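# Move foam block from desk to recessed shelf

## Task

Pick up the small foam block on the desk and set it down on a shelf of the shelving section at the aisle's far end that is set back deeper than the other sections. It must rest on the shelf surface itself, not on top of a carton, and the robot must not topple or finish leaning.

## Robot and tools

Robot: a Hello Robot Stretch 4, about 1.6 m tall. It has one arm. An omni-wheel base (rim within 0.23 m of its origin) carries a vertical mast with a lift, and an arm telescopes forward from the lift carriage. A wrist with yaw, pitch and roll ends in a two-finger gripper. A loose object may occasionally be nudged by an outside push.

Frames (metres): the base frame sits on the floor beneath the base centre, with x ahead, y to the left and z up. hand_pose is reported in it, as a point between the open fingertips; the printed value can be somewhat wrong. The odometry frame is where the base frame was when the scene began. base_odometry counts wheel turns only, so wheel slip looks like travel. Its heading is in rad, left positive, within -3.142..3.142.

Tool move sends one action and must always carry blocking: false; without it, or with true, it is refused. It returns in about half a second while motion continues. An action contains base, joints or both, plus optional speeds, pace, contact_limits; or it is {"end_of_arm": "enable_torque"} alone, which re-powers any wrist or gripper motor that cut out. cameras picks the images returned (head_camera, head_left_camera, head_right_camera, wrist_camera, or all; omitted means all, [] means none); the pictures line lists their order. A move with no action just reports state.

base is a relative offset from the base's last reported position (or its current spot if a move was still running), given as one object: translate_m (forward +, -2..2 m), strafe_m (left +, -2..2 m), rotate_rad (counter-clockwise +, -3.2..3.2 rad). Only translate_m and strafe_m may be combined, giving a straight diagonal path with no turning.

joints holds absolute targets keyed by name: lift_m 0..1.2 m; arm_m 0..0.55 m extension; wrist_yaw_rad -1.134..4.276 (0 ahead, + left, 3.14 tucked back, above 3.4 may hit the arm); wrist_pitch_rad -1.117..4.259 (0 level, 1.57 pointing down); wrist_roll_rad -1.117..4.259 (0 fingers level, + clockwise viewed from behind); gripper_m -0.038..0.141, the fingertip gap (reading may be off up to 0.015; -0.02 or less presses fingers together). Done tolerances: 0.004 for lift, arm and gripper, 0.02 for wrist joints. Targets beyond range are clipped and reported; other out-of-range values get the call refused, and unknown keys make it invalid. A new move overrides only the joints or base it names; others continue. Nothing lasts past 14 s (time_out).

pace is slow, default, fast or max. Base: 0.1/0.3/0.4/0.6 m/s and 1/2/3/4 rad/s; lift 0.15/0.3/0.4/0.5 m/s; arm 0.1/0.4/0.6/0.7 m/s; wrist always 1.82 rad/s. A high lift (over 0.2) slows the base, down to 0.3 m/s and 1 rad/s at 1.2. speeds gives per-joint top speeds (not gripper) instead.

contact_limits, 0 (softest) to 1, for arm_m, lift_m, translate_m, strafe_m, rotate_rad, each only alongside its own command; default 0.5. A base limit persists until the next base action. Even at 0 the arm needs roughly 15-40 N to stop; for a gentle press use 0 with a target 1-3 mm beyond contact. When lifting a load keep lift_m's limit at least 0.15 (1 kg) or 0.3 (2 kg).

wait(seconds 0..10, cameras) idles and reports; it ends early once moves finish. wait(0) shows an ongoing move under "earlier move". stop(cameras) brakes all running motions; braked ones read "stopped" and keep their hold. It also re-brakes wheels left slack. zoom_image(camera, region [x0,y0,x1,y1] in pixels, max 504x504) enlarges part of the latest image of a camera that was in the last result. finished_scene(scene: current scene's number) ends the scene for good; the goal must hold without the robot, and the result announces the next task.

Results: the move line says done, or the worst status. Statuses: done; moving; off_target (may still push); contact_stop (the held-back motion goes slack); time_out (target dropped); limit_stop_at_own_body; limit_stop_at_tilt (lean over 6 degrees, everything slack until it lessens); torque_fault (motor limp until enable_torque). Any unplanned stop, refusal or such event cancels the rest of that reply's move, wait and finished_scene calls. on_its_own lists things the robot did by itself ("held at" is the target). A slack lift may sag under load; slack wheels may roll.

Sensors: lidar_m has 12 sectors of 30 degrees, first straight ahead, then counter-clockwise (4th left, 7th rear, 10th right); "-" means nothing or nearer than 0.25 m. It sees from about 0.15 m up to robot height and misses glass and thin legs. wrist_depth_mm is a 7x7 grid, top-left first, 100..2000 mm, "-" for unknown or under ~200 mm. base_tilt in degrees (forward, right), with up to ~3 degree fixed bias. turned_by_wheels vs turned_by_imu differing by over ~0.1 rad in a move suggests a collision or slip. motor_effort in percent (+ toward higher values, bracket = peak); servo_current in mA for wrist and gripper.

Gripping: command a gap more than 0.015 under the object's width; about 0.06 under resists tugs. A squeeze shows as rising gripper servo_current, not as the gripper reading. Fingertips dragged on a surface can jam.

Avoid: wrist hitting the body (gripper over base with lift under ~0.2, or 0.45 pointing down; pitch under -0.2 combined with roll; yaw+pitch under about -1.1; folded wrist tilting or rolling). Don't swing or drive fast with over 1 kg held and arm beyond 0.2, and don't push or pull hard; the robot can tip. Avoid drops, slams, hard hits and strong pushes. Camera calibration (intrinsics and base-to-camera transforms) is supplied in the session; simulation time keeps running while replies are composed.

Each tool is called after ">>>" as a command line: name --argument value for each argument, lists and objects as JSON in quotes; but a table of rows of numbers goes row by row, as --pt "numbers of a row", without its own name.

## Session

>>> move

Scene clock: 0.00 s.
base_odometry: x=+0.000 y=+0.000 heading=+0.000
turned_by_wheels: +0.000
turned_by_imu: +0.000
base_tilt: forward=+0.4 right=+1.5
lidar_m: 1.23 1.23 1.41 2.40 1.42 1.83 2.96 2.95 1.60 1.35 1.35 1.48
base_status: not commanded
joint_positions: lift_m=+0.140 arm_m=+0.002 wrist_yaw_rad=+3.046 wrist_pitch_rad=+0.002 wrist_roll_rad=+0.000 gripper_m=+0.056
joint_status: not commanded
measured_speeds: all 0
motor_effort: lift_m=+20 arm_m=-4 wheel_0=+0 wheel_1=+0 wheel_2=+0
servo_current: wrist_yaw_rad=33 wrist_pitch_rad=33 wrist_roll_rad=26 gripper_m=46
hand_pose: x=-0.1056 y=+0.1144 z=+0.3181 quat_wxyz=(+0.048, -0.001, +0.000, +0.999) (m; base frame)
wrist_depth_mm: 136 139 - - - - - / 114 140 - - - - - / 123 150 - - - - - / 137 192 - - - - - / - - - - - 1921 - / 1118 1138 196 1008 1078 1205 1205 / 798 723 831 152 759 866 854
pictures: head_camera, head_left_camera, head_right_camera, wrist_camera

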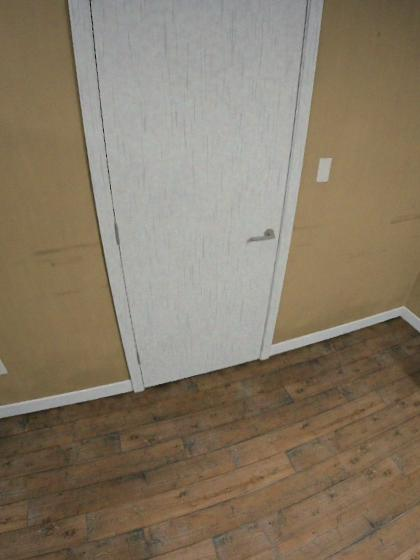

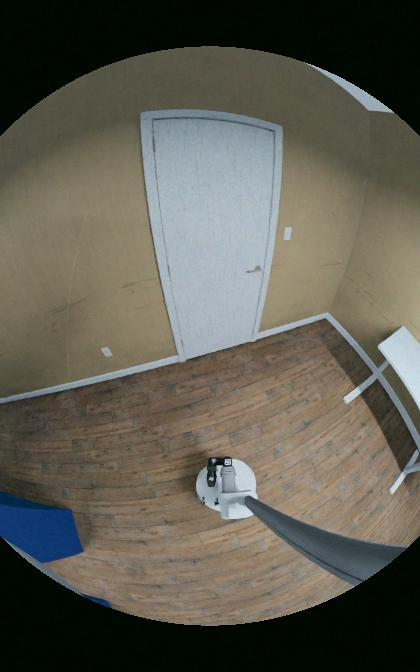

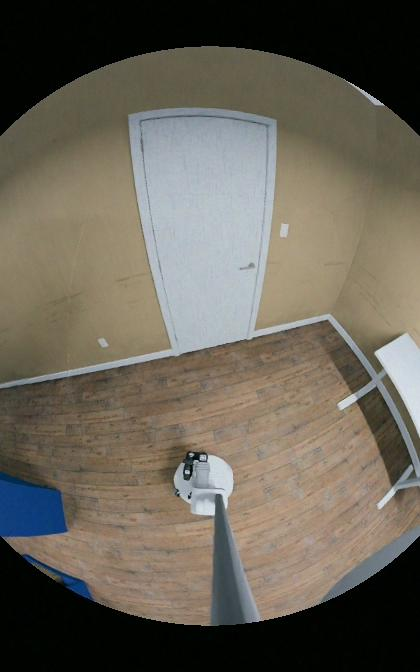

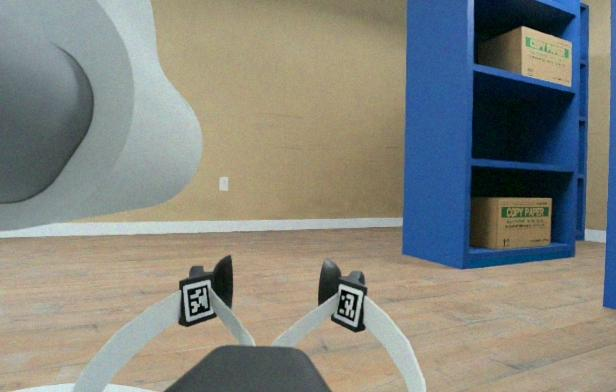

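>>> move --base '{"rotate_rad": -1.57}' --joints '{"lift_m": 0.9}' --pace "max" --blocking false --cameras '[]'

>>> wait --seconds 5

Scene clock: 4.47 s.
move: moving
base_odometry: x=+0.000 y=+0.000 heading=-0.523
turned_by_wheels: -0.523
turned_by_imu: -0.514
base_tilt: forward=+0.4 right=+1.4
lidar_m: 1.47 1.24 1.23 1.45 2.45 1.43 1.87 2.94 2.94 1.58 1.34 1.34
base_status: rotate_rad moving
joint_positions: lift_m=+0.271 arm_m=+0.002 wrist_yaw_rad=+3.046 wrist_pitch_rad=+0.002 wrist_roll_rad=+0.000 gripper_m=+0.056
joint_status: lift_m moving
measured_speeds: translate_m=+0.000 strafe_m=+0.000 rotate_rad=-1.985 lift_m=+0.495 arm_m=+0.000 wrist_yaw_rad=+0.000 wrist_pitch_rad=+0.000 wrist_roll_rad=+0.000
motor_effort: lift_m=+29(29) arm_m=-4(4) wheel_0=+8(9) wheel_1=+11(11) wheel_2=+10(11)
servo_current: wrist_yaw_rad=39(46) wrist_pitch_rad=39(52) wrist_roll_rad=26(33) gripper_m=39(52)
hand_pose: x=-0.1056 y=+0.1144 z=+0.4487 quat_wxyz=(+0.048, -0.001, +0.000, +0.999) (m; base frame)
wrist_depth_mm: 137 139 - - - - - / 113 140 - - - - - / 121 147 - - - - - / 137 188 - - - - - / - - - - - - - / 1464 1499 196 1281 186 1308 1576 / 1042 878 1078 152 1042 1060 1118
pictures: none
No camera images: "cameras" was empty.

Scene clock: 6.27 s.
earlier move: done
base_odometry: x=+0.000 y=+0.000 heading=-1.570
turned_by_wheels: -1.047
turned_by_imu: -1.036
base_tilt: forward=+0.4 right=+1.6
lidar_m: 1.32 1.34 1.47 1.22 1.23 1.48 2.47 1.42 1.84 2.94 2.93 1.55
base_status: done
joint_positions: lift_m=+0.900 arm_m=+0.002 wrist_yaw_rad=+3.046 wrist_pitch_rad=+0.002 wrist_roll_rad=+0.000 gripper_m=+0.056
joint_status: all done
measured_speeds: all 0
motor_effort: lift_m=+23(29) arm_m=-4(4) wheel_0=+1(9) wheel_1=-1(12) wheel_2=-1(11)
servo_current: wrist_yaw_rad=39(46) wrist_pitch_rad=26(52) wrist_roll_rad=26(33) gripper_m=39(52)
hand_pose: x=-0.1056 y=+0.1144 z=+1.0773 quat_wxyz=(+0.048, -0.001, +0.000, +0.999) (m; base frame)
wrist_depth_mm: 136 140 - - - - - / 115 140 - - - - - / 124 153 - - - - - / 138 204 - - - - - / - - - - - - - / - - 198 - 178 - - / - - - 152 - - -
wait: 1.80 of 5 s (the move ended)
pictures: head_camera, head_left_camera, head_right_camera, wrist_camera
camera_calibration:
wrist_camera: T_world_to_cam=[[0.142573, 0.988827, 0.043527, -0.167701], [0.0287116, 0.039826, -0.998794, 1.12748], [-0.989368, 0.143651, -0.0227126, 0.13317], [0, 0, 0, 1]] pos_world=[0.123292, 0.101794, 1.13645]

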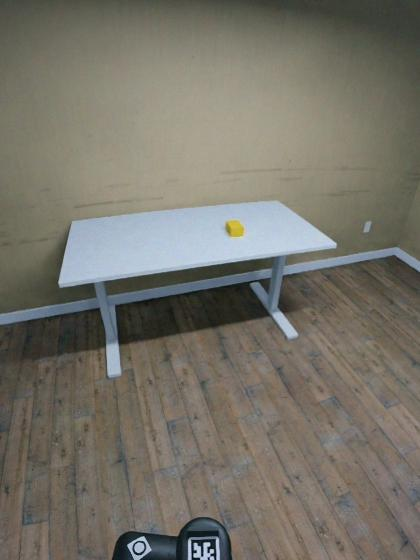

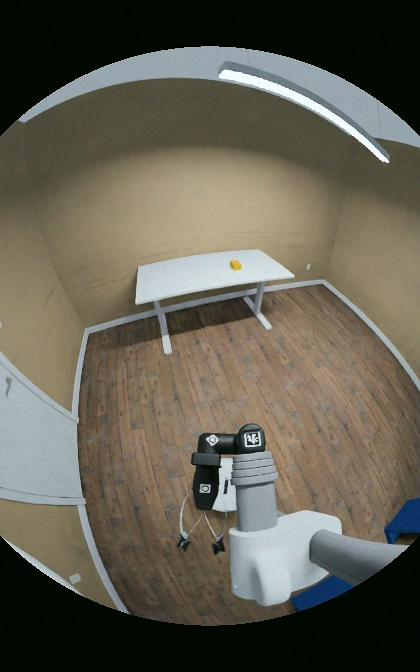

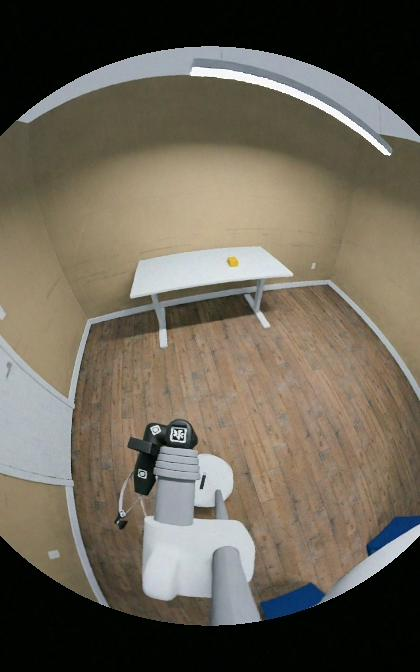

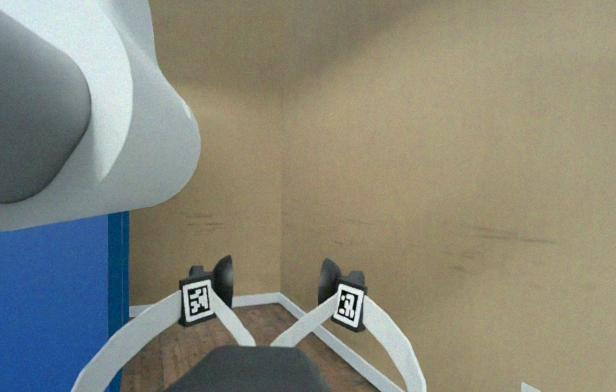

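>>> move --base '{"rotate_rad": 0.25}' --joints '{"wrist_yaw_rad": 0, "gripper_m": 0.13, "lift_m": 1.0}' --pace "max" --blocking false --cameras '[]'

>>> wait --seconds 3

>>> zoom_image --camera "head_camera" --region '[200, 180, 400, 320]'

Scene clock: 29.00 s.
move: moving
base_odometry: x=+0.000 y=+0.000 heading=-1.363
turned_by_wheels: +0.207
turned_by_imu: +0.203
base_tilt: forward=+0.3 right=+1.4
lidar_m: 1.34 1.38 1.32 1.24 1.30 1.72 1.44 1.46 1.91 2.94 3.00 1.43
base_status: rotate_rad moving
joint_positions: lift_m=+0.992 arm_m=+0.002 wrist_yaw_rad=+2.349 wrist_pitch_rad=+0.002 wrist_roll_rad=+0.000 gripper_m=+0.076
joint_status: lift_m moving; wrist_yaw_rad moving; gripper_m moving
measured_speeds: translate_m=+0.001 strafe_m=+0.001 rotate_rad=+0.434 lift_m=+0.138 arm_m=+0.000 wrist_yaw_rad=-1.809 wrist_pitch_rad=+0.000 wrist_roll_rad=+0.000
motor_effort: lift_m=+25(28) arm_m=-4(4) wheel_0=-4(7) wheel_1=-2(7) wheel_2=-2(7)
servo_current: wrist_yaw_rad=85(117) wrist_pitch_rad=39(52) wrist_roll_rad=33(33) gripper_m=39(85)
hand_pose: x=+0.0330 y=+0.2667 z=+1.1701 quat_wxyz=(+0.386, -0.001, +0.000, +0.923) (m; base frame)
wrist_depth_mm: - - - - - - - / - - - - - - - / - - - - - - - / - - - - - - - / - - - - - - - / - - 192 196 188 - - / - - - - - - -
pictures: none
No camera images: "cameras" was empty.

Scene clock: 30.73 s.
earlier move: done
base_odometry: x=+0.000 y=+0.000 heading=-1.320
turned_by_wheels: +0.043
turned_by_imu: +0.042
base_tilt: forward=+0.4 right=+1.3
lidar_m: 1.34 1.88 1.33 1.22 1.31 1.73 1.44 1.46 1.97 2.94 3.02 1.40
base_status: done
joint_positions: lift_m=+1.000 arm_m=+0.002 wrist_yaw_rad=+0.003 wrist_pitch_rad=+0.002 wrist_roll_rad=+0.000 gripper_m=+0.130
joint_status: all done
measured_speeds: all 0
motor_effort: lift_m=+22(28) arm_m=-4(4) wheel_0=-3(7) wheel_1=+0(7) wheel_2=+0(7)
servo_current: wrist_yaw_rad=26(130) wrist_pitch_rad=52(52) wrist_roll_rad=26(33) gripper_m=52(111)
hand_pose: x=+0.4619 y=-0.0864 z=+1.1774 quat_wxyz=(+1.000, +0.000, +0.001, +0.002) (m; base frame)
wrist_depth_mm: - - - - - - - / - - - - - - - / - - - - - - - / - - - - - - - / - - - - - - - / - 189 171 - 195 - - / - - - - - - -
wait: 1.73 of 3 s (the move ended)
pictures: head_camera, head_left_camera, head_right_camera, wrist_camera
camera_calibration:
wrist_camera: T_world_to_cam=[[-0.0444966, -0.998062, 0.0434965, -0.139673], [-0.0246502, -0.0424295, -0.998795, 1.23671], [0.998705, -0.0455152, -0.0227145, -0.208836], [0, 0, 0, 1]] pos_world=[0.232835, -0.0964349, 1.23655]

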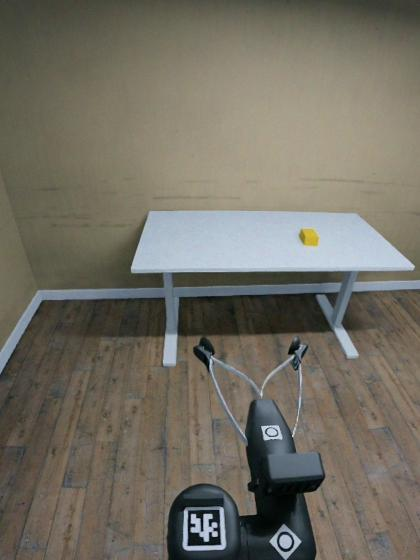

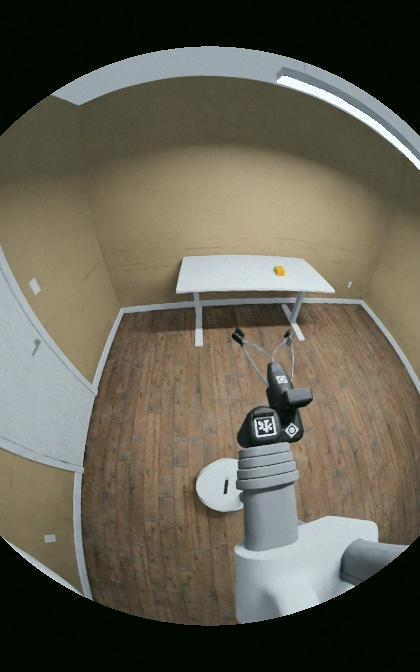

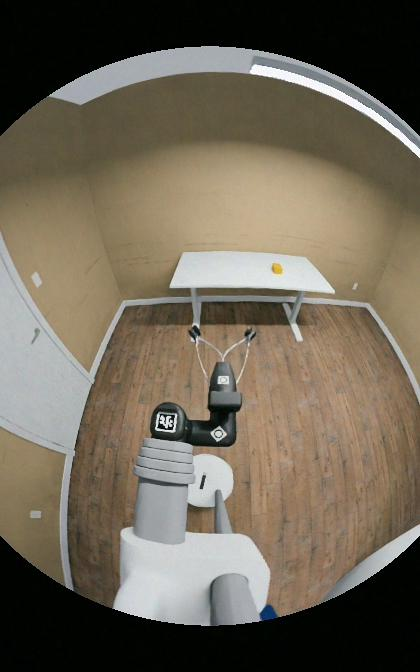

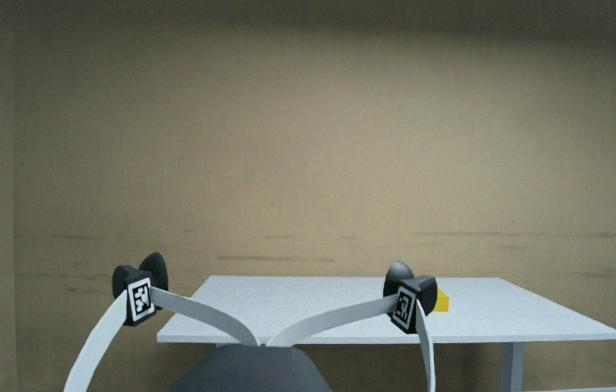

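Scaled by 2.520 from the camera's 420x560 image, which has a finer 1200x1600 frame.

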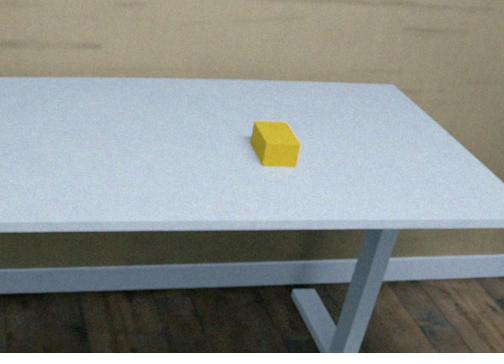

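>>> move --base '{"translate_m": 0.9, "strafe_m": -0.54}' --joints '{"wrist_pitch_rad": 0.6, "lift_m": 0.95, "arm_m": 0.2}' --pace "max" --blocking false --cameras '[]'

>>> wait --seconds 6 --cameras '["head_camera","wrist_camera"]'

Scene clock: 48.23 s.
move: moving
base_odometry: x=-0.013 y=-0.043 heading=-1.320
turned_by_wheels: +0.000
turned_by_imu: -0.001
base_tilt: forward=+0.2 right=+1.3
lidar_m: 1.30 1.36 1.32 1.25 1.33 1.77 1.46 1.51 2.02 2.91 3.01 1.38
base_status: translate_m moving; strafe_m moving
joint_positions: lift_m=+0.950 arm_m=+0.094 wrist_yaw_rad=+0.003 wrist_pitch_rad=+0.593 wrist_roll_rad=+0.000 gripper_m=+0.130
joint_status: lift_m moving; arm_m moving; wrist_pitch_rad moving
measured_speeds: translate_m=+0.148 strafe_m=-0.088 rotate_rad=+0.001 lift_m=+0.000 arm_m=+0.347 wrist_yaw_rad=+0.000 wrist_pitch_rad=+0.391 wrist_roll_rad=+0.000
motor_effort: lift_m=+16(18) arm_m=+7(10) wheel_0=+10(10) wheel_1=-3(3) wheel_2=-9(12)
servo_current: wrist_yaw_rad=46(46) wrist_pitch_rad=46(85) wrist_roll_rad=20(33) gripper_m=52(52)
hand_pose: x=+0.5042 y=-0.0867 z=+0.9675 quat_wxyz=(+0.956, +0.000, +0.292, +0.001) (m; base frame)
wrist_depth_mm: - - - - - - - / - - - - - - - / - - - - - - - / - - - - - - - / 1661 1661 1708 1708 1708 1756 1756 / 1397 205 1336 1430 202 1464 1499 / 1205 1182 1229 - 1281 1255 1255
pictures: none
No camera images: "cameras" was empty.

Scene clock: 51.97 s.
earlier move: done
base_odometry: x=-0.300 y=-1.006 heading=-1.320
turned_by_wheels: +0.000
turned_by_imu: -0.002
base_tilt: forward=+0.4 right=+1.3
lidar_m: 0.45 0.49 0.67 1.79 1.90 2.55 2.32 2.39 2.51 2.35 0.67 0.50
base_status: done
joint_positions: lift_m=+0.950 arm_m=+0.200 wrist_yaw_rad=+0.003 wrist_pitch_rad=+0.599 wrist_roll_rad=+0.000 gripper_m=+0.130
joint_status: all done
measured_speeds: all 0
motor_effort: lift_m=+15(18) arm_m=+6(10) wheel_0=+0(11) wheel_1=-2(5) wheel_2=+2(12)
servo_current: wrist_yaw_rad=33(46) wrist_pitch_rad=46(85) wrist_roll_rad=26(39) gripper_m=46(52)
hand_pose: x=+0.6091 y=-0.0867 z=+0.9659 quat_wxyz=(+0.955, +0.000, +0.295, +0.001) (m; base frame)
wrist_depth_mm: - - - - - - - / - - - - - - - / - - - - - - - / - - - - - - - / - - - 445 - - - / - 188 171 402 195 - - / - - - - - - -
wait: 3.73 of 6 s (the move ended)
pictures: head_camera, wrist_camera
camera_calibration:
wrist_camera: T_world_to_cam=[[-0.0121518, -0.997942, 0.0629587, -0.162635], [-0.582211, -0.0441283, -0.81184, 1.18795], [0.812947, -0.0465206, -0.580476, 0.291119], [0, 0, 0, 1]] pos_world=[0.452998, -0.0963353, 1.14365]

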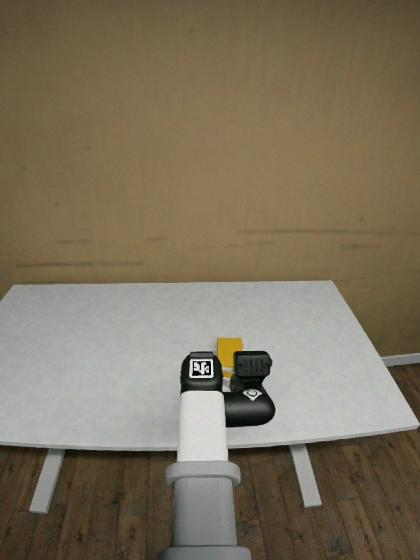

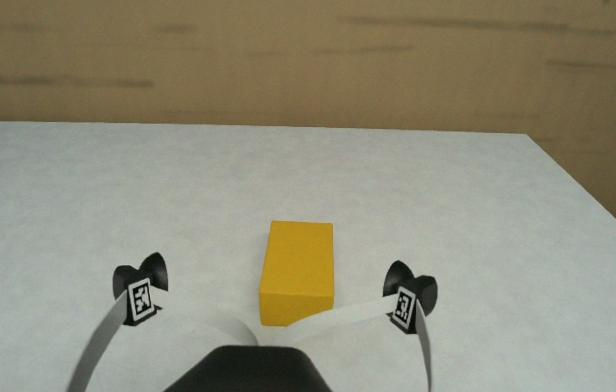

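>>> move --base '{"strafe_m": -0.013}' --joints '{"lift_m": 0.86, "arm_m": 0.355}' --blocking false --cameras '[]'

>>> wait --seconds 3 --cameras '["head_camera","wrist_camera"]'

Scene clock: 64.37 s.
move: moving
base_odometry: x=-0.313 y=-1.009 heading=-1.320
turned_by_wheels: +0.000
turned_by_imu: -0.001
base_tilt: forward=+0.3 right=+1.4
lidar_m: 0.44 0.48 0.67 1.81 1.90 2.57 2.31 2.36 2.46 2.34 0.70 0.50
base_status: strafe_m moving
joint_positions: lift_m=+0.911 arm_m=+0.252 wrist_yaw_rad=+0.003 wrist_pitch_rad=+0.599 wrist_roll_rad=+0.000 gripper_m=+0.130
joint_status: lift_m moving; arm_m moving
measured_speeds: translate_m=+0.000 strafe_m=+0.000 rotate_rad=+0.000 lift_m=-0.149 arm_m=+0.198 wrist_yaw_rad=+0.000 wrist_pitch_rad=+0.000 wrist_roll_rad=+0.000
motor_effort: lift_m=+11(13) arm_m=+8(8) wheel_0=+3(9) wheel_1=+1(9) wheel_2=+0(1)
servo_current: wrist_yaw_rad=39(46) wrist_pitch_rad=46(52) wrist_roll_rad=33(33) gripper_m=46(52)
hand_pose: x=+0.6615 y=-0.0867 z=+0.9267 quat_wxyz=(+0.955, +0.000, +0.295, +0.001) (m; base frame)
wrist_depth_mm: - - - - - - - / - - - - - - - / - - - - - - - / - - - - - - - / - - - 397 - - - / - 188 182 351 195 - - / - - - - - - -
pictures: none
No camera images: "cameras" was empty.

Scene clock: 65.40 s.
earlier move: done
base_odometry: x=-0.313 y=-1.009 heading=-1.320
turned_by_wheels: +0.000
turned_by_imu: +0.000
base_tilt: forward=+0.4 right=+1.4
lidar_m: 0.45 0.48 0.67 1.79 1.90 2.56 2.31 2.37 2.49 2.36 0.69 0.45
base_status: done
joint_positions: lift_m=+0.860 arm_m=+0.355 wrist_yaw_rad=+0.003 wrist_pitch_rad=+0.599 wrist_roll_rad=+0.000 gripper_m=+0.130
joint_status: all done
measured_speeds: all 0
motor_effort: lift_m=+14(16) arm_m=+6(9) wheel_0=+2(9) wheel_1=+0(9) wheel_2=+0(1)
servo_current: wrist_yaw_rad=39(46) wrist_pitch_rad=33(52) wrist_roll_rad=26(39) gripper_m=46(52)
hand_pose: x=+0.7640 y=-0.0867 z=+0.8759 quat_wxyz=(+0.955, +0.000, +0.295, +0.001) (m; base frame)
wrist_depth_mm: - - - - - - - / - - - - - - - / - - - - - - - / - - - - - - - / - - - 303 - - - / - 189 182 276 195 - - / - - - - - - -
wait: 1.03 of 3 s (the move ended)
pictures: head_camera, wrist_camera
camera_calibration:
wrist_camera: T_world_to_cam=[[-0.0121466, -0.997942, 0.0629569, -0.155094], [-0.582277, -0.044126, -0.811792, 1.20514], [0.8129, -0.0465189, -0.580543, 0.113108], [0, 0, 0, 1]] pos_world=[0.607898, -0.0963353, 1.05375]

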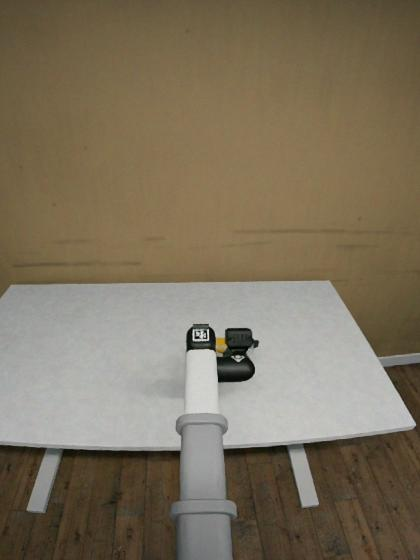

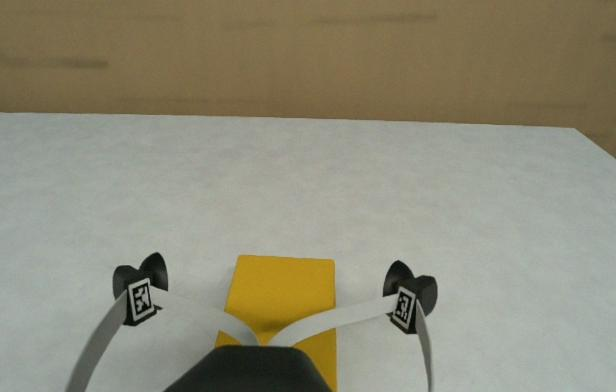

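>>> move --joints '{"lift_m": 0.79}' --contact_limits '{"lift_m": 0.2}' --blocking false --cameras '[]'

>>> wait --seconds 1.5 --cameras '["head_right_camera","wrist_camera"]'

Scene clock: 73.37 s.
move: moving
base_odometry: x=-0.313 y=-1.009 heading=-1.320
turned_by_wheels: +0.000
turned_by_imu: -0.001
base_tilt: forward=+0.4 right=+1.4
lidar_m: 0.47 0.49 0.65 1.79 1.91 2.58 2.31 2.37 2.49 2.36 0.69 0.49
base_status: not commanded
joint_positions: lift_m=+0.821 arm_m=+0.355 wrist_yaw_rad=+0.003 wrist_pitch_rad=+0.599 wrist_roll_rad=+0.000 gripper_m=+0.130
joint_status: lift_m moving
measured_speeds: translate_m=+0.000 strafe_m=+0.000 rotate_rad=+0.000 lift_m=-0.141 arm_m=+0.000 wrist_yaw_rad=+0.000 wrist_pitch_rad=+0.000 wrist_roll_rad=+0.000
motor_effort: lift_m=+12(14) arm_m=+7(7) wheel_0=+2(2) wheel_1=+0(0) wheel_2=+0(0)
servo_current: wrist_yaw_rad=39(46) wrist_pitch_rad=33(59) wrist_roll_rad=33(33) gripper_m=46(59)
contact_limits: lift_m 0.2
hand_pose: x=+0.7640 y=-0.0867 z=+0.8370 quat_wxyz=(+0.955, +0.000, +0.295, +0.001) (m; base frame)
wrist_depth_mm: - - - - - - - / - - - - - - - / - - - - - - - / - - - - - - - / - - 262 267 - - - / - 188 224 226 195 - - / - - - - - - -
pictures: none
No camera images: "cameras" was empty.

Scene clock: 74.10 s.
earlier move: done
base_odometry: x=-0.313 y=-1.009 heading=-1.320
turned_by_wheels: +0.000
turned_by_imu: +0.000
base_tilt: forward=+0.4 right=+1.5
lidar_m: 0.47 0.48 0.67 1.80 1.87 2.55 2.32 2.36 2.48 2.35 0.70 0.49
base_status: not commanded
joint_positions: lift_m=+0.790 arm_m=+0.355 wrist_yaw_rad=+0.003 wrist_pitch_rad=+0.599 wrist_roll_rad=+0.000 gripper_m=+0.130
joint_status: all done
measured_speeds: all 0
motor_effort: lift_m=+13(14) arm_m=+6(7) wheel_0=+2(2) wheel_1=+0(0) wheel_2=+0(0)
servo_current: wrist_yaw_rad=33(46) wrist_pitch_rad=33(59) wrist_roll_rad=20(33) gripper_m=39(59)
contact_limits: lift_m 0.2
hand_pose: x=+0.7640 y=-0.0867 z=+0.8060 quat_wxyz=(+0.955, +0.000, +0.295, +0.001) (m; base frame)
wrist_depth_mm: - - - - - - - / - - - - - - - / - - - - - - - / - - - 253 - - - / - - 215 217 - - - / - 187 183 186 195 - - / - - - 172 - - -
wait: 0.73 of 1.5 s (the move ended)
pictures: head_right_camera, wrist_camera
camera_calibration:
wrist_camera: T_world_to_cam=[[-0.0121466, -0.997942, 0.0629569, -0.150687], [-0.582277, -0.044126, -0.811792, 1.14832], [0.8129, -0.0465189, -0.580543, 0.0724696], [0, 0, 0, 1]] pos_world=[0.607898, -0.0963353, 0.983754]

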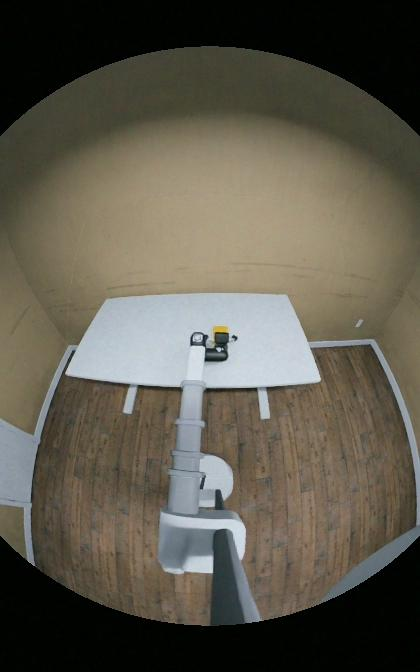

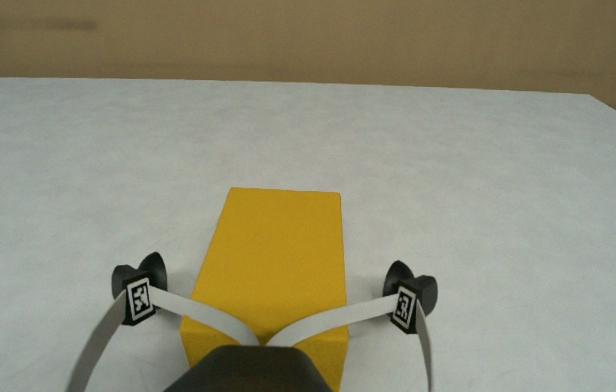

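>>> move --joints '{"arm_m": 0.37}' --blocking false --cameras '[]'

>>> move --joints '{"gripper_m": 0.02}' --blocking false --cameras '[]'

>>> wait --seconds 2.5 --cameras '["wrist_camera"]'

>>> move --joints '{"lift_m": 0.92}' --blocking false --cameras '[]'

>>> wait --seconds 1 --cameras '["wrist_camera"]'

Scene clock: 87.83 s.
move: moving
base_odometry: x=-0.313 y=-1.009 heading=-1.320
turned_by_wheels: +0.000
turned_by_imu: -0.001
base_tilt: forward=+0.4 right=+1.4
lidar_m: 0.46 0.49 0.65 1.82 1.89 2.57 2.30 2.38 2.50 2.35 0.68 0.47
base_status: not commanded
joint_positions: lift_m=+0.790 arm_m=+0.370 wrist_yaw_rad=+0.003 wrist_pitch_rad=+0.599 wrist_roll_rad=+0.000 gripper_m=+0.130
joint_status: arm_m moving
measured_speeds: all 0
motor_effort: lift_m=+13(13) arm_m=+6(9) wheel_0=+2(2) wheel_1=+0(0) wheel_2=+0(0)
servo_current: wrist_yaw_rad=39(46) wrist_pitch_rad=46(52) wrist_roll_rad=26(33) gripper_m=52(52)
contact_limits: lift_m 0.2
hand_pose: x=+0.7790 y=-0.0867 z=+0.8060 quat_wxyz=(+0.955, +0.000, +0.295, +0.001) (m; base frame)
wrist_depth_mm: - - - - - - - / - - - - - - - / - - - - - - - / - - - 251 - - - / - - 214 216 - - - / - 186 182 185 195 - - / - - 162 165 - - -
pictures: none
No camera images: "cameras" was empty.

Scene clock: 88.33 s.
move: moving
base_odometry: x=-0.313 y=-1.009 heading=-1.320
turned_by_wheels: +0.000
turned_by_imu: +0.000
base_tilt: forward=+0.3 right=+1.4
lidar_m: 0.45 0.48 0.66 1.81 1.89 2.55 2.32 2.38 2.48 2.35 0.69 0.49
base_status: not commanded
joint_positions: lift_m=+0.790 arm_m=+0.370 wrist_yaw_rad=+0.003 wrist_pitch_rad=+0.599 wrist_roll_rad=+0.000 gripper_m=+0.116
joint_status: gripper_m moving; the others done
measured_speeds: all 0
motor_effort: lift_m=+13(13) arm_m=+6(7) wheel_0=+2(2) wheel_1=+0(0) wheel_2=+0(0)
servo_current: wrist_yaw_rad=33(46) wrist_pitch_rad=59(59) wrist_roll_rad=26(33) gripper_m=85(85)
contact_limits: lift_m 0.2
hand_pose: x=+0.7790 y=-0.0867 z=+0.8060 quat_wxyz=(+0.955, +0.000, +0.295, +0.001) (m; base frame)
wrist_depth_mm: - - - - - - - / - - - - - - - / - - - - - - - / - - - 251 - - - / - - 215 216 - - - / - 188 182 186 193 - - / - - 162 165 - - -
pictures: none
No camera images: "cameras" was empty.

Scene clock: 89.80 s.
earlier move: done
base_odometry: x=-0.313 y=-1.009 heading=-1.320
turned_by_wheels: +0.000
turned_by_imu: +0.000
base_tilt: forward=+0.4 right=+1.4
lidar_m: 0.47 0.47 0.67 1.82 1.92 2.56 2.32 2.35 2.51 2.36 0.70 0.47
base_status: not commanded
joint_positions: lift_m=+0.790 arm_m=+0.370 wrist_yaw_rad=+0.003 wrist_pitch_rad=+0.600 wrist_roll_rad=+0.000 gripper_m=+0.021
joint_status: all done
measured_speeds: all 0
motor_effort: lift_m=+13(13) arm_m=+6(7) wheel_0=+2(2) wheel_1=+0(0) wheel_2=+0(0)
servo_current: wrist_yaw_rad=39(46) wrist_pitch_rad=33(59) wrist_roll_rad=26(33) gripper_m=124(267)
contact_limits: lift_m 0.2
hand_pose: x=+0.7790 y=-0.0867 z=+0.8059 quat_wxyz=(+0.955, +0.000, +0.295, +0.001) (m; base frame)
wrist_depth_mm: - - - - - - - / - - - - - - - / - - - - - - - / - - - 229 - - - / - - 199 200 - - - / - 177 171 172 182 - - / - - 149 151 - - -
wait: 1.47 of 2.5 s (the move ended)
pictures: wrist_camera
camera_calibration:
wrist_camera: T_world_to_cam=[[-0.0121371, -0.997942, 0.0629605, -0.150513], [-0.582437, -0.0441253, -0.811677, 1.1571], [0.812785, -0.0465219, -0.580703, 0.0604239], [0, 0, 0, 1]] pos_world=[0.622998, -0.0963353, 0.983754]

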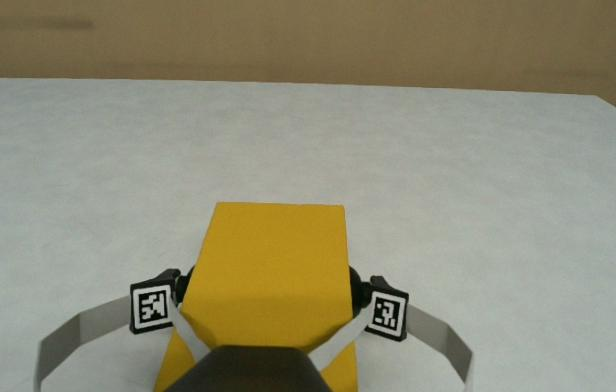

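Scene clock: 90.30 s.
move: moving
base_odometry: x=-0.313 y=-1.009 heading=-1.320
turned_by_wheels: +0.000
turned_by_imu: +0.000
base_tilt: forward=+0.5 right=+1.4
lidar_m: 0.45 0.47 0.67 1.82 1.91 2.56 2.32 2.38 2.50 2.36 0.65 0.51
base_status: not commanded
joint_positions: lift_m=+0.829 arm_m=+0.370 wrist_yaw_rad=+0.003 wrist_pitch_rad=+0.600 wrist_roll_rad=+0.000 gripper_m=+0.021
joint_status: lift_m moving
measured_speeds: translate_m=+0.000 strafe_m=+0.000 rotate_rad=+0.000 lift_m=+0.149 arm_m=+0.000 wrist_yaw_rad=+0.000 wrist_pitch_rad=+0.000 wrist_roll_rad=+0.000
motor_effort: lift_m=+27(28) arm_m=+6(6) wheel_0=+2(2) wheel_1=+0(0) wheel_2=+0(0)
servo_current: wrist_yaw_rad=39(46) wrist_pitch_rad=52(52) wrist_roll_rad=26(33) gripper_m=130(130)
hand_pose: x=+0.7790 y=-0.0867 z=+0.8443 quat_wxyz=(+0.955, +0.000, +0.295, +0.001) (m; base frame)
wrist_depth_mm: - - - - - - - / - - - - - - - / - - - - - - - / - - - 229 - - - / - - 199 200 - - - / - 177 172 172 182 - - / - - 149 150 - - -
pictures: none
No camera images: "cameras" was empty.

Scene clock: 91.30 s.
earlier move: moving
base_odometry: x=-0.313 y=-1.009 heading=-1.320
turned_by_wheels: +0.000
turned_by_imu: +0.000
base_tilt: forward=+0.3 right=+1.4
lidar_m: 0.46 0.49 0.69 1.76 1.90 2.55 2.33 2.36 2.48 2.34 0.68 0.50
base_status: not commanded
joint_positions: lift_m=+0.920 arm_m=+0.370 wrist_yaw_rad=+0.003 wrist_pitch_rad=+0.600 wrist_roll_rad=+0.000 gripper_m=+0.021
joint_status: lift_m moving
measured_speeds: all 0
motor_effort: lift_m=+25(28) arm_m=+6(6) wheel_0=+2(2) wheel_1=+0(0) wheel_2=+0(0)
servo_current: wrist_yaw_rad=33(46) wrist_pitch_rad=52(52) wrist_roll_rad=26(39) gripper_m=117(130)
hand_pose: x=+0.7790 y=-0.0867 z=+0.9350 quat_wxyz=(+0.955, +0.000, +0.295, +0.001) (m; base frame)
wrist_depth_mm: - - - - - - - / - - - - - - - / - - - - - - - / - - - 229 - - - / - - 198 200 - - - / - 177 171 172 183 - - / - - 150 151 - - -
wait: 1.00 s; no rest
pictures: wrist_camera
camera_calibration:
wrist_camera: T_world_to_cam=[[-0.0121291, -0.997942, 0.0629626, -0.158649], [-0.582503, -0.0441279, -0.81163, 1.26187], [0.812738, -0.0465203, -0.580769, 0.135496], [0, 0, 0, 1]] pos_world=[0.622998, -0.0963353, 1.11285]

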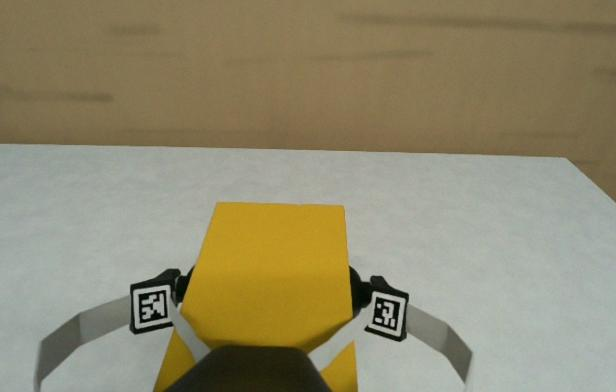

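>>> move --base '{"translate_m": -0.75}' --joints '{"arm_m": 0.0}' --pace "fast" --blocking false --cameras '[]'

>>> wait --seconds 5 --cameras '[]'

>>> move --base '{"rotate_rad": 3.14}' --pace "fast" --blocking false --cameras '[]'

>>> wait --seconds 5

Scene clock: 99.47 s.
earlier move: done
move: moving
base_odometry: x=-0.323 y=-0.969 heading=-1.320
turned_by_wheels: +0.000
turned_by_imu: -0.001
base_tilt: forward=+0.4 right=+1.4
lidar_m: 0.50 0.54 0.74 1.81 1.90 2.55 2.28 2.33 2.49 2.36 0.76 0.54
base_status: translate_m moving
joint_positions: lift_m=+0.920 arm_m=+0.292 wrist_yaw_rad=+0.003 wrist_pitch_rad=+0.600 wrist_roll_rad=+0.000 gripper_m=+0.021
joint_status: arm_m moving; the others done
joint sent to its limit — arm_m, lower limit.
measured_speeds: translate_m=-0.158 strafe_m=+0.002 rotate_rad=+0.000 lift_m=+0.000 arm_m=-0.298 wrist_yaw_rad=+0.000 wrist_pitch_rad=+0.000 wrist_roll_rad=+0.000
motor_effort: lift_m=+24(24) arm_m=-6(10) wheel_0=-8(8) wheel_1=-5(7) wheel_2=+11(11)
servo_current: wrist_yaw_rad=33(46) wrist_pitch_rad=39(46) wrist_roll_rad=33(33) gripper_m=124(130)
hand_pose: x=+0.7008 y=-0.0867 z=+0.9350 quat_wxyz=(+0.955, +0.000, +0.295, +0.001) (m; base frame)
wrist_depth_mm: - - - - - - - / - - - - - - - / - - - - - - - / - - - 229 - - - / - - 198 200 - - - / - 177 171 172 182 - - / - - 149 151 - - -
pictures: none
No camera images: "cameras" was empty.

Scene clock: 102.40 s.
earlier move: done
base_odometry: x=-0.498 y=-0.282 heading=-1.321
turned_by_wheels: +0.000
turned_by_imu: +0.000
base_tilt: forward=+0.3 right=+1.3
lidar_m: 1.20 1.25 1.88 1.78 1.89 2.52 1.56 1.64 2.51 2.39 2.46 1.27
base_status: done
joint_positions: lift_m=+0.920 arm_m=+0.002 wrist_yaw_rad=+0.003 wrist_pitch_rad=+0.600 wrist_roll_rad=+0.000 gripper_m=+0.021
joint_status: all done
joint sent to its limit — arm_m, lower limit.
measured_speeds: all 0
motor_effort: lift_m=+24(24) arm_m=-6(10) wheel_0=-1(8) wheel_1=-2(8) wheel_2=-3(12)
servo_current: wrist_yaw_rad=33(46) wrist_pitch_rad=33(52) wrist_roll_rad=26(33) gripper_m=130(130)
hand_pose: x=+0.4117 y=-0.0867 z=+0.9350 quat_wxyz=(+0.955, +0.000, +0.295, +0.001) (m; base frame)
wrist_depth_mm: - - - - - - - / - - - - - - - / - - - - - - - / 1863 1863 1921 1983 1983 1983 - / 1576 1537 206 200 1576 1618 1618 / 1308 179 171 172 182 1430 1397 / 1098 1138 149 151 1205 1118 1229
wait: 2.93 of 5 s (the move ended)
pictures: none
No camera images: "cameras" was empty.

Scene clock: 102.90 s.
move: moving
base_odometry: x=-0.498 y=-0.282 heading=-1.079
turned_by_wheels: +0.241
turned_by_imu: +0.237
base_tilt: forward=+0.3 right=+1.5
lidar_m: 1.20 1.39 1.80 1.78 2.07 1.59 1.58 1.75 2.41 2.38 2.44 1.21
base_status: rotate_rad moving
joint_positions: lift_m=+0.920 arm_m=+0.002 wrist_yaw_rad=+0.003 wrist_pitch_rad=+0.600 wrist_roll_rad=+0.000 gripper_m=+0.021
joint_status: not commanded
measured_speeds: translate_m=+0.000 strafe_m=+0.001 rotate_rad=+0.913 lift_m=+0.000 arm_m=+0.000 wrist_yaw_rad=+0.000 wrist_pitch_rad=+0.000 wrist_roll_rad=+0.000
motor_effort: lift_m=+24(24) arm_m=-6(6) wheel_0=-7(8) wheel_1=-5(7) wheel_2=-7(8)
servo_current: wrist_yaw_rad=33(46) wrist_pitch_rad=33(46) wrist_roll_rad=33(39) gripper_m=124(130)
hand_pose: x=+0.4117 y=-0.0867 z=+0.9350 quat_wxyz=(+0.955, +0.000, +0.295, +0.001) (m; base frame)
wrist_depth_mm: - - - - - - - / - - - - - - - / - - - - - - - / 1921 1863 1983 1983 1983 1983 1983 / 1537 1576 205 200 1618 1661 1618 / 1308 179 172 172 182 1397 1366 / 1118 1138 150 151 1182 1138 1229
pictures: none
No camera images: "cameras" was empty.

Scene clock: 105.40 s.
earlier move: done
base_odometry: x=-0.499 y=-0.282 heading=+1.819
turned_by_wheels: +2.899
turned_by_imu: +2.861
base_tilt: forward=+0.3 right=+1.3
lidar_m: 1.55 1.66 2.54 2.41 2.44 1.31 1.20 1.24 1.87 1.79 1.86 2.44
base_status: done
joint_positions: lift_m=+0.920 arm_m=+0.002 wrist_yaw_rad=+0.003 wrist_pitch_rad=+0.600 wrist_roll_rad=+0.000 gripper_m=+0.021
joint_status: not commanded
measured_speeds: all 0
motor_effort: lift_m=+24(24) arm_m=-6(6) wheel_0=-2(8) wheel_1=-1(7) wheel_2=-1(10)
servo_current: wrist_yaw_rad=39(46) wrist_pitch_rad=39(52) wrist_roll_rad=33(39) gripper_m=124(130)
hand_pose: x=+0.4117 y=-0.0867 z=+0.9350 quat_wxyz=(+0.955, +0.000, +0.295, +0.001) (m; base frame)
wrist_depth_mm: - - - - - - - / - - - - - - - / - 1983 - - - - - / - 1921 1921 230 1921 1983 - / 1576 1576 206 200 1661 1661 1661 / 1308 179 172 172 182 1430 1397 / 1118 1138 150 151 1182 1138 1229
wait: 2.50 of 5 s (the move ended)
pictures: head_camera, head_left_camera, head_right_camera, wrist_camera
camera_calibration:
wrist_camera: T_world_to_cam=[[-0.0121239, -0.997942, 0.0629608, -0.163104], [-0.582569, -0.0441256, -0.811582, 1.04783], [0.81269, -0.0465186, -0.580836, 0.434182], [0, 0, 0, 1]] pos_world=[0.255598, -0.0963353, 1.11285]

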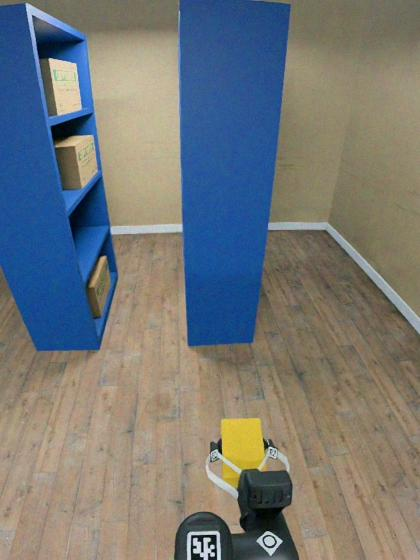

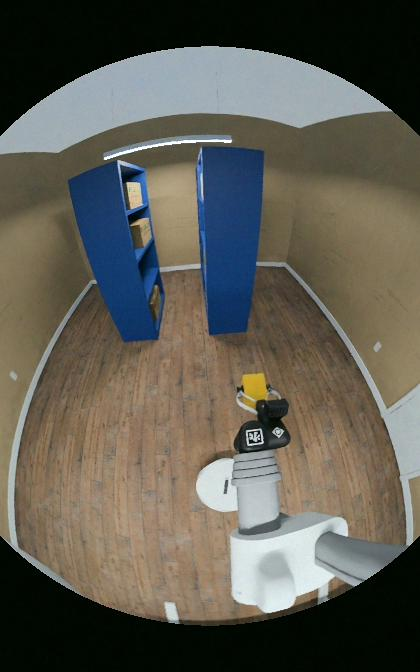

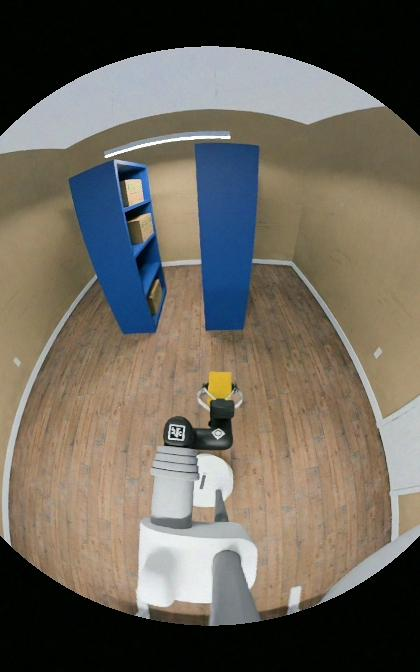

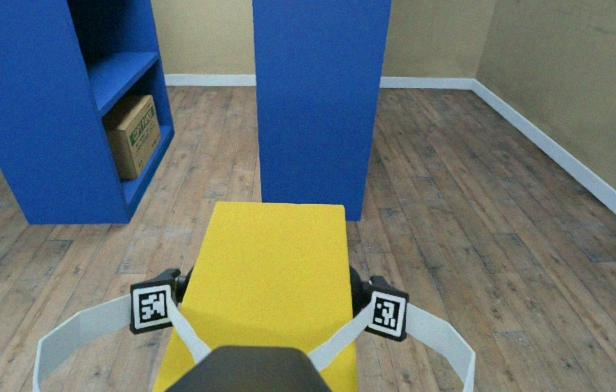

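>>> move --base '{"translate_m": 0.7, "strafe_m": 0.40}' --pace "max" --blocking false --cameras '[]'

>>> wait --seconds 5

>>> zoom_image --camera "head_camera" --region '[0, 0, 420, 400]'

Scene clock: 130.27 s.
move: moving
base_odometry: x=-0.532 y=-0.248 heading=+1.819
turned_by_wheels: +0.000
turned_by_imu: +0.000
base_tilt: forward=+0.2 right=+1.4
lidar_m: 1.50 1.62 2.53 2.36 2.45 1.33 1.24 1.29 1.93 1.81 1.88 2.49
base_status: translate_m moving; strafe_m moving
joint_positions: lift_m=+0.920 arm_m=+0.002 wrist_yaw_rad=+0.003 wrist_pitch_rad=+0.600 wrist_roll_rad=+0.000 gripper_m=+0.021
joint_status: not commanded
measured_speeds: translate_m=+0.160 strafe_m=+0.091 rotate_rad=+0.002 lift_m=+0.000 arm_m=+0.000 wrist_yaw_rad=+0.000 wrist_pitch_rad=+0.000 wrist_roll_rad=+0.000
motor_effort: lift_m=+24(24) arm_m=-6(6) wheel_0=+2(3) wheel_1=+9(11) wheel_2=-10(10)
servo_current: wrist_yaw_rad=39(46) wrist_pitch_rad=33(46) wrist_roll_rad=33(33) gripper_m=111(124)
hand_pose: x=+0.4117 y=-0.0867 z=+0.9350 quat_wxyz=(+0.955, +0.000, +0.295, +0.001) (m; base frame)
wrist_depth_mm: - - - - - - - / - - - - - - - / - 1983 - - - - - / - 1863 1921 229 - 1983 1983 / 1537 1576 205 200 1618 1618 1661 / 1336 179 171 172 182 1430 1397 / 1098 1138 150 151 1182 1138 1229
pictures: none
No camera images: "cameras" was empty.

Scene clock: 133.20 s.
earlier move: done
base_odometry: x=-1.059 y=+0.298 heading=+1.819
turned_by_wheels: +0.000
turned_by_imu: +0.001
base_tilt: forward=+0.3 right=+1.4
lidar_m: 1.15 0.88 2.13 2.05 2.09 2.76 2.00 2.00 2.27 2.15 2.20 0.91
base_status: done
joint_positions: lift_m=+0.920 arm_m=+0.002 wrist_yaw_rad=+0.003 wrist_pitch_rad=+0.600 wrist_roll_rad=+0.000 gripper_m=+0.021
joint_status: not commanded
measured_speeds: all 0
motor_effort: lift_m=+24(24) arm_m=-6(6) wheel_0=+2(4) wheel_1=+0(12) wheel_2=+2(11)
servo_current: wrist_yaw_rad=39(52) wrist_pitch_rad=39(59) wrist_roll_rad=26(33) gripper_m=124(137)
hand_pose: x=+0.4117 y=-0.0867 z=+0.9350 quat_wxyz=(+0.955, +0.000, +0.295, +0.001) (m; base frame)
wrist_depth_mm: - - - - 1336 - - / - - - - 1042 - - / - - - - 1098 - - / - - 1618 1921 - - - / - 1229 199 200 891 - 1618 / - 175 172 172 182 - 1366 / - 1098 150 151 - 1118 1255
wait: 2.93 of 5 s (the move ended)
pictures: head_camera, head_left_camera, head_right_camera, wrist_camera
camera_calibration:
wrist_camera: T_world_to_cam=[[-0.0122045, -0.997938, 0.0630192, -0.163148], [-0.58262, -0.0441233, -0.811546, 1.0478], [0.812653, -0.0466208, -0.58088, 0.434231], [0, 0, 0, 1]] pos_world=[0.255598, -0.0963352, 1.11285]

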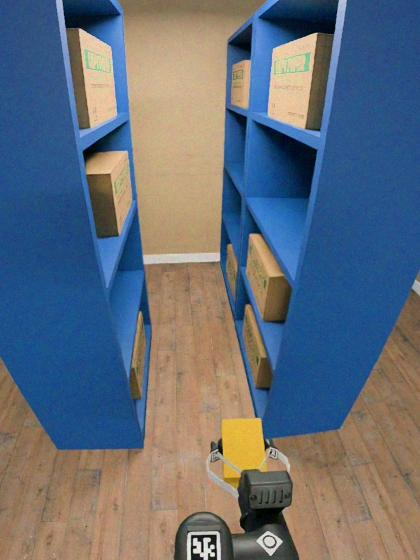

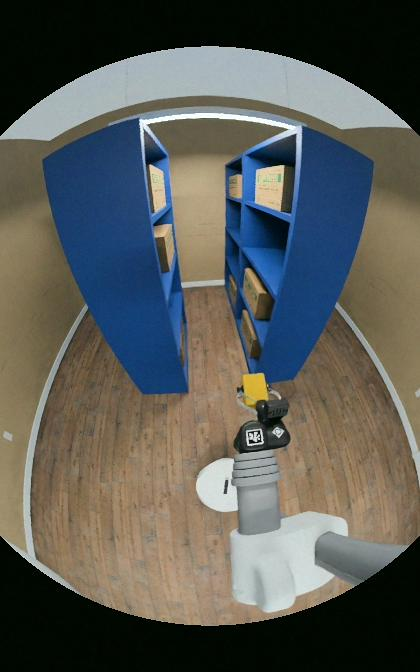

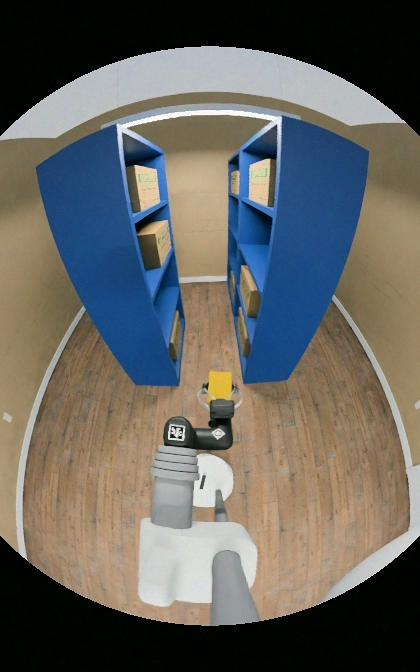

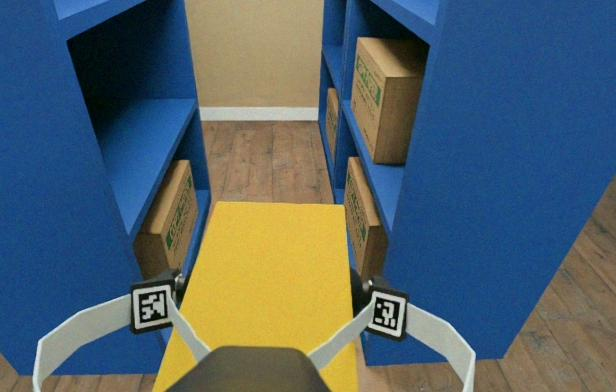

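Scaled by 1.200 from the camera's 420x560 image, which has a finer 1200x1600 frame.

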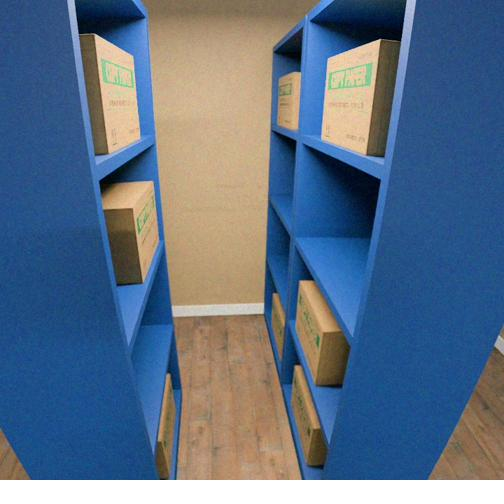

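>>> move --base '{"translate_m": 1.65, "strafe_m": -0.025}' --pace "fast" --contact_limits '{"translate_m": 0.3, "strafe_m": 0.3}' --blocking false --cameras '[]'

>>> wait --seconds 7

>>> zoom_image --camera "head_left_camera" --region '[0, 100, 300, 500]'

"contact_limits": translate_m and strafe_m are given together and make one move, which takes one limit: state it under one of them only
Scene clock: 151.40 s.
base_odometry: x=-1.059 y=+0.298 heading=+1.819
turned_by_wheels: +0.000
turned_by_imu: -0.001
base_tilt: forward=+0.3 right=+1.5
lidar_m: 1.14 0.85 2.16 2.03 2.07 2.78 1.99 1.97 2.29 2.16 2.22 0.91
base_status: done
joint_positions: lift_m=+0.920 arm_m=+0.002 wrist_yaw_rad=+0.003 wrist_pitch_rad=+0.600 wrist_roll_rad=+0.000 gripper_m=+0.021
joint_status: not commanded
measured_speeds: all 0
motor_effort: lift_m=+24(24) arm_m=-6(6) wheel_0=+2(4) wheel_1=+0(12) wheel_2=+2(11)
servo_current: wrist_yaw_rad=39(52) wrist_pitch_rad=46(59) wrist_roll_rad=26(33) gripper_m=117(137)
hand_pose: x=+0.4117 y=-0.0867 z=+0.9350 quat_wxyz=(+0.955, +0.000, +0.295, +0.001) (m; base frame)
wrist_depth_mm: - - - - 1336 - - / - - - - 1042 - - / - - - - 1118 - - / - - 1576 1983 - - - / - 1205 199 200 891 - 1618 / - 175 171 172 182 - 1397 / 147 1098 150 151 - 1138 1229
pictures: none

not run: a call was refused earlier in this reply.

Scaled by 1.260 from the camera's 420x672 image, which has a finer 600x960 frame.

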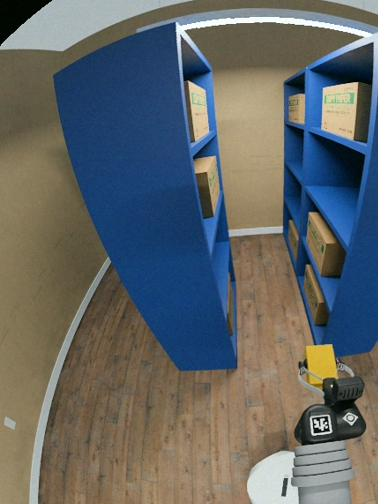

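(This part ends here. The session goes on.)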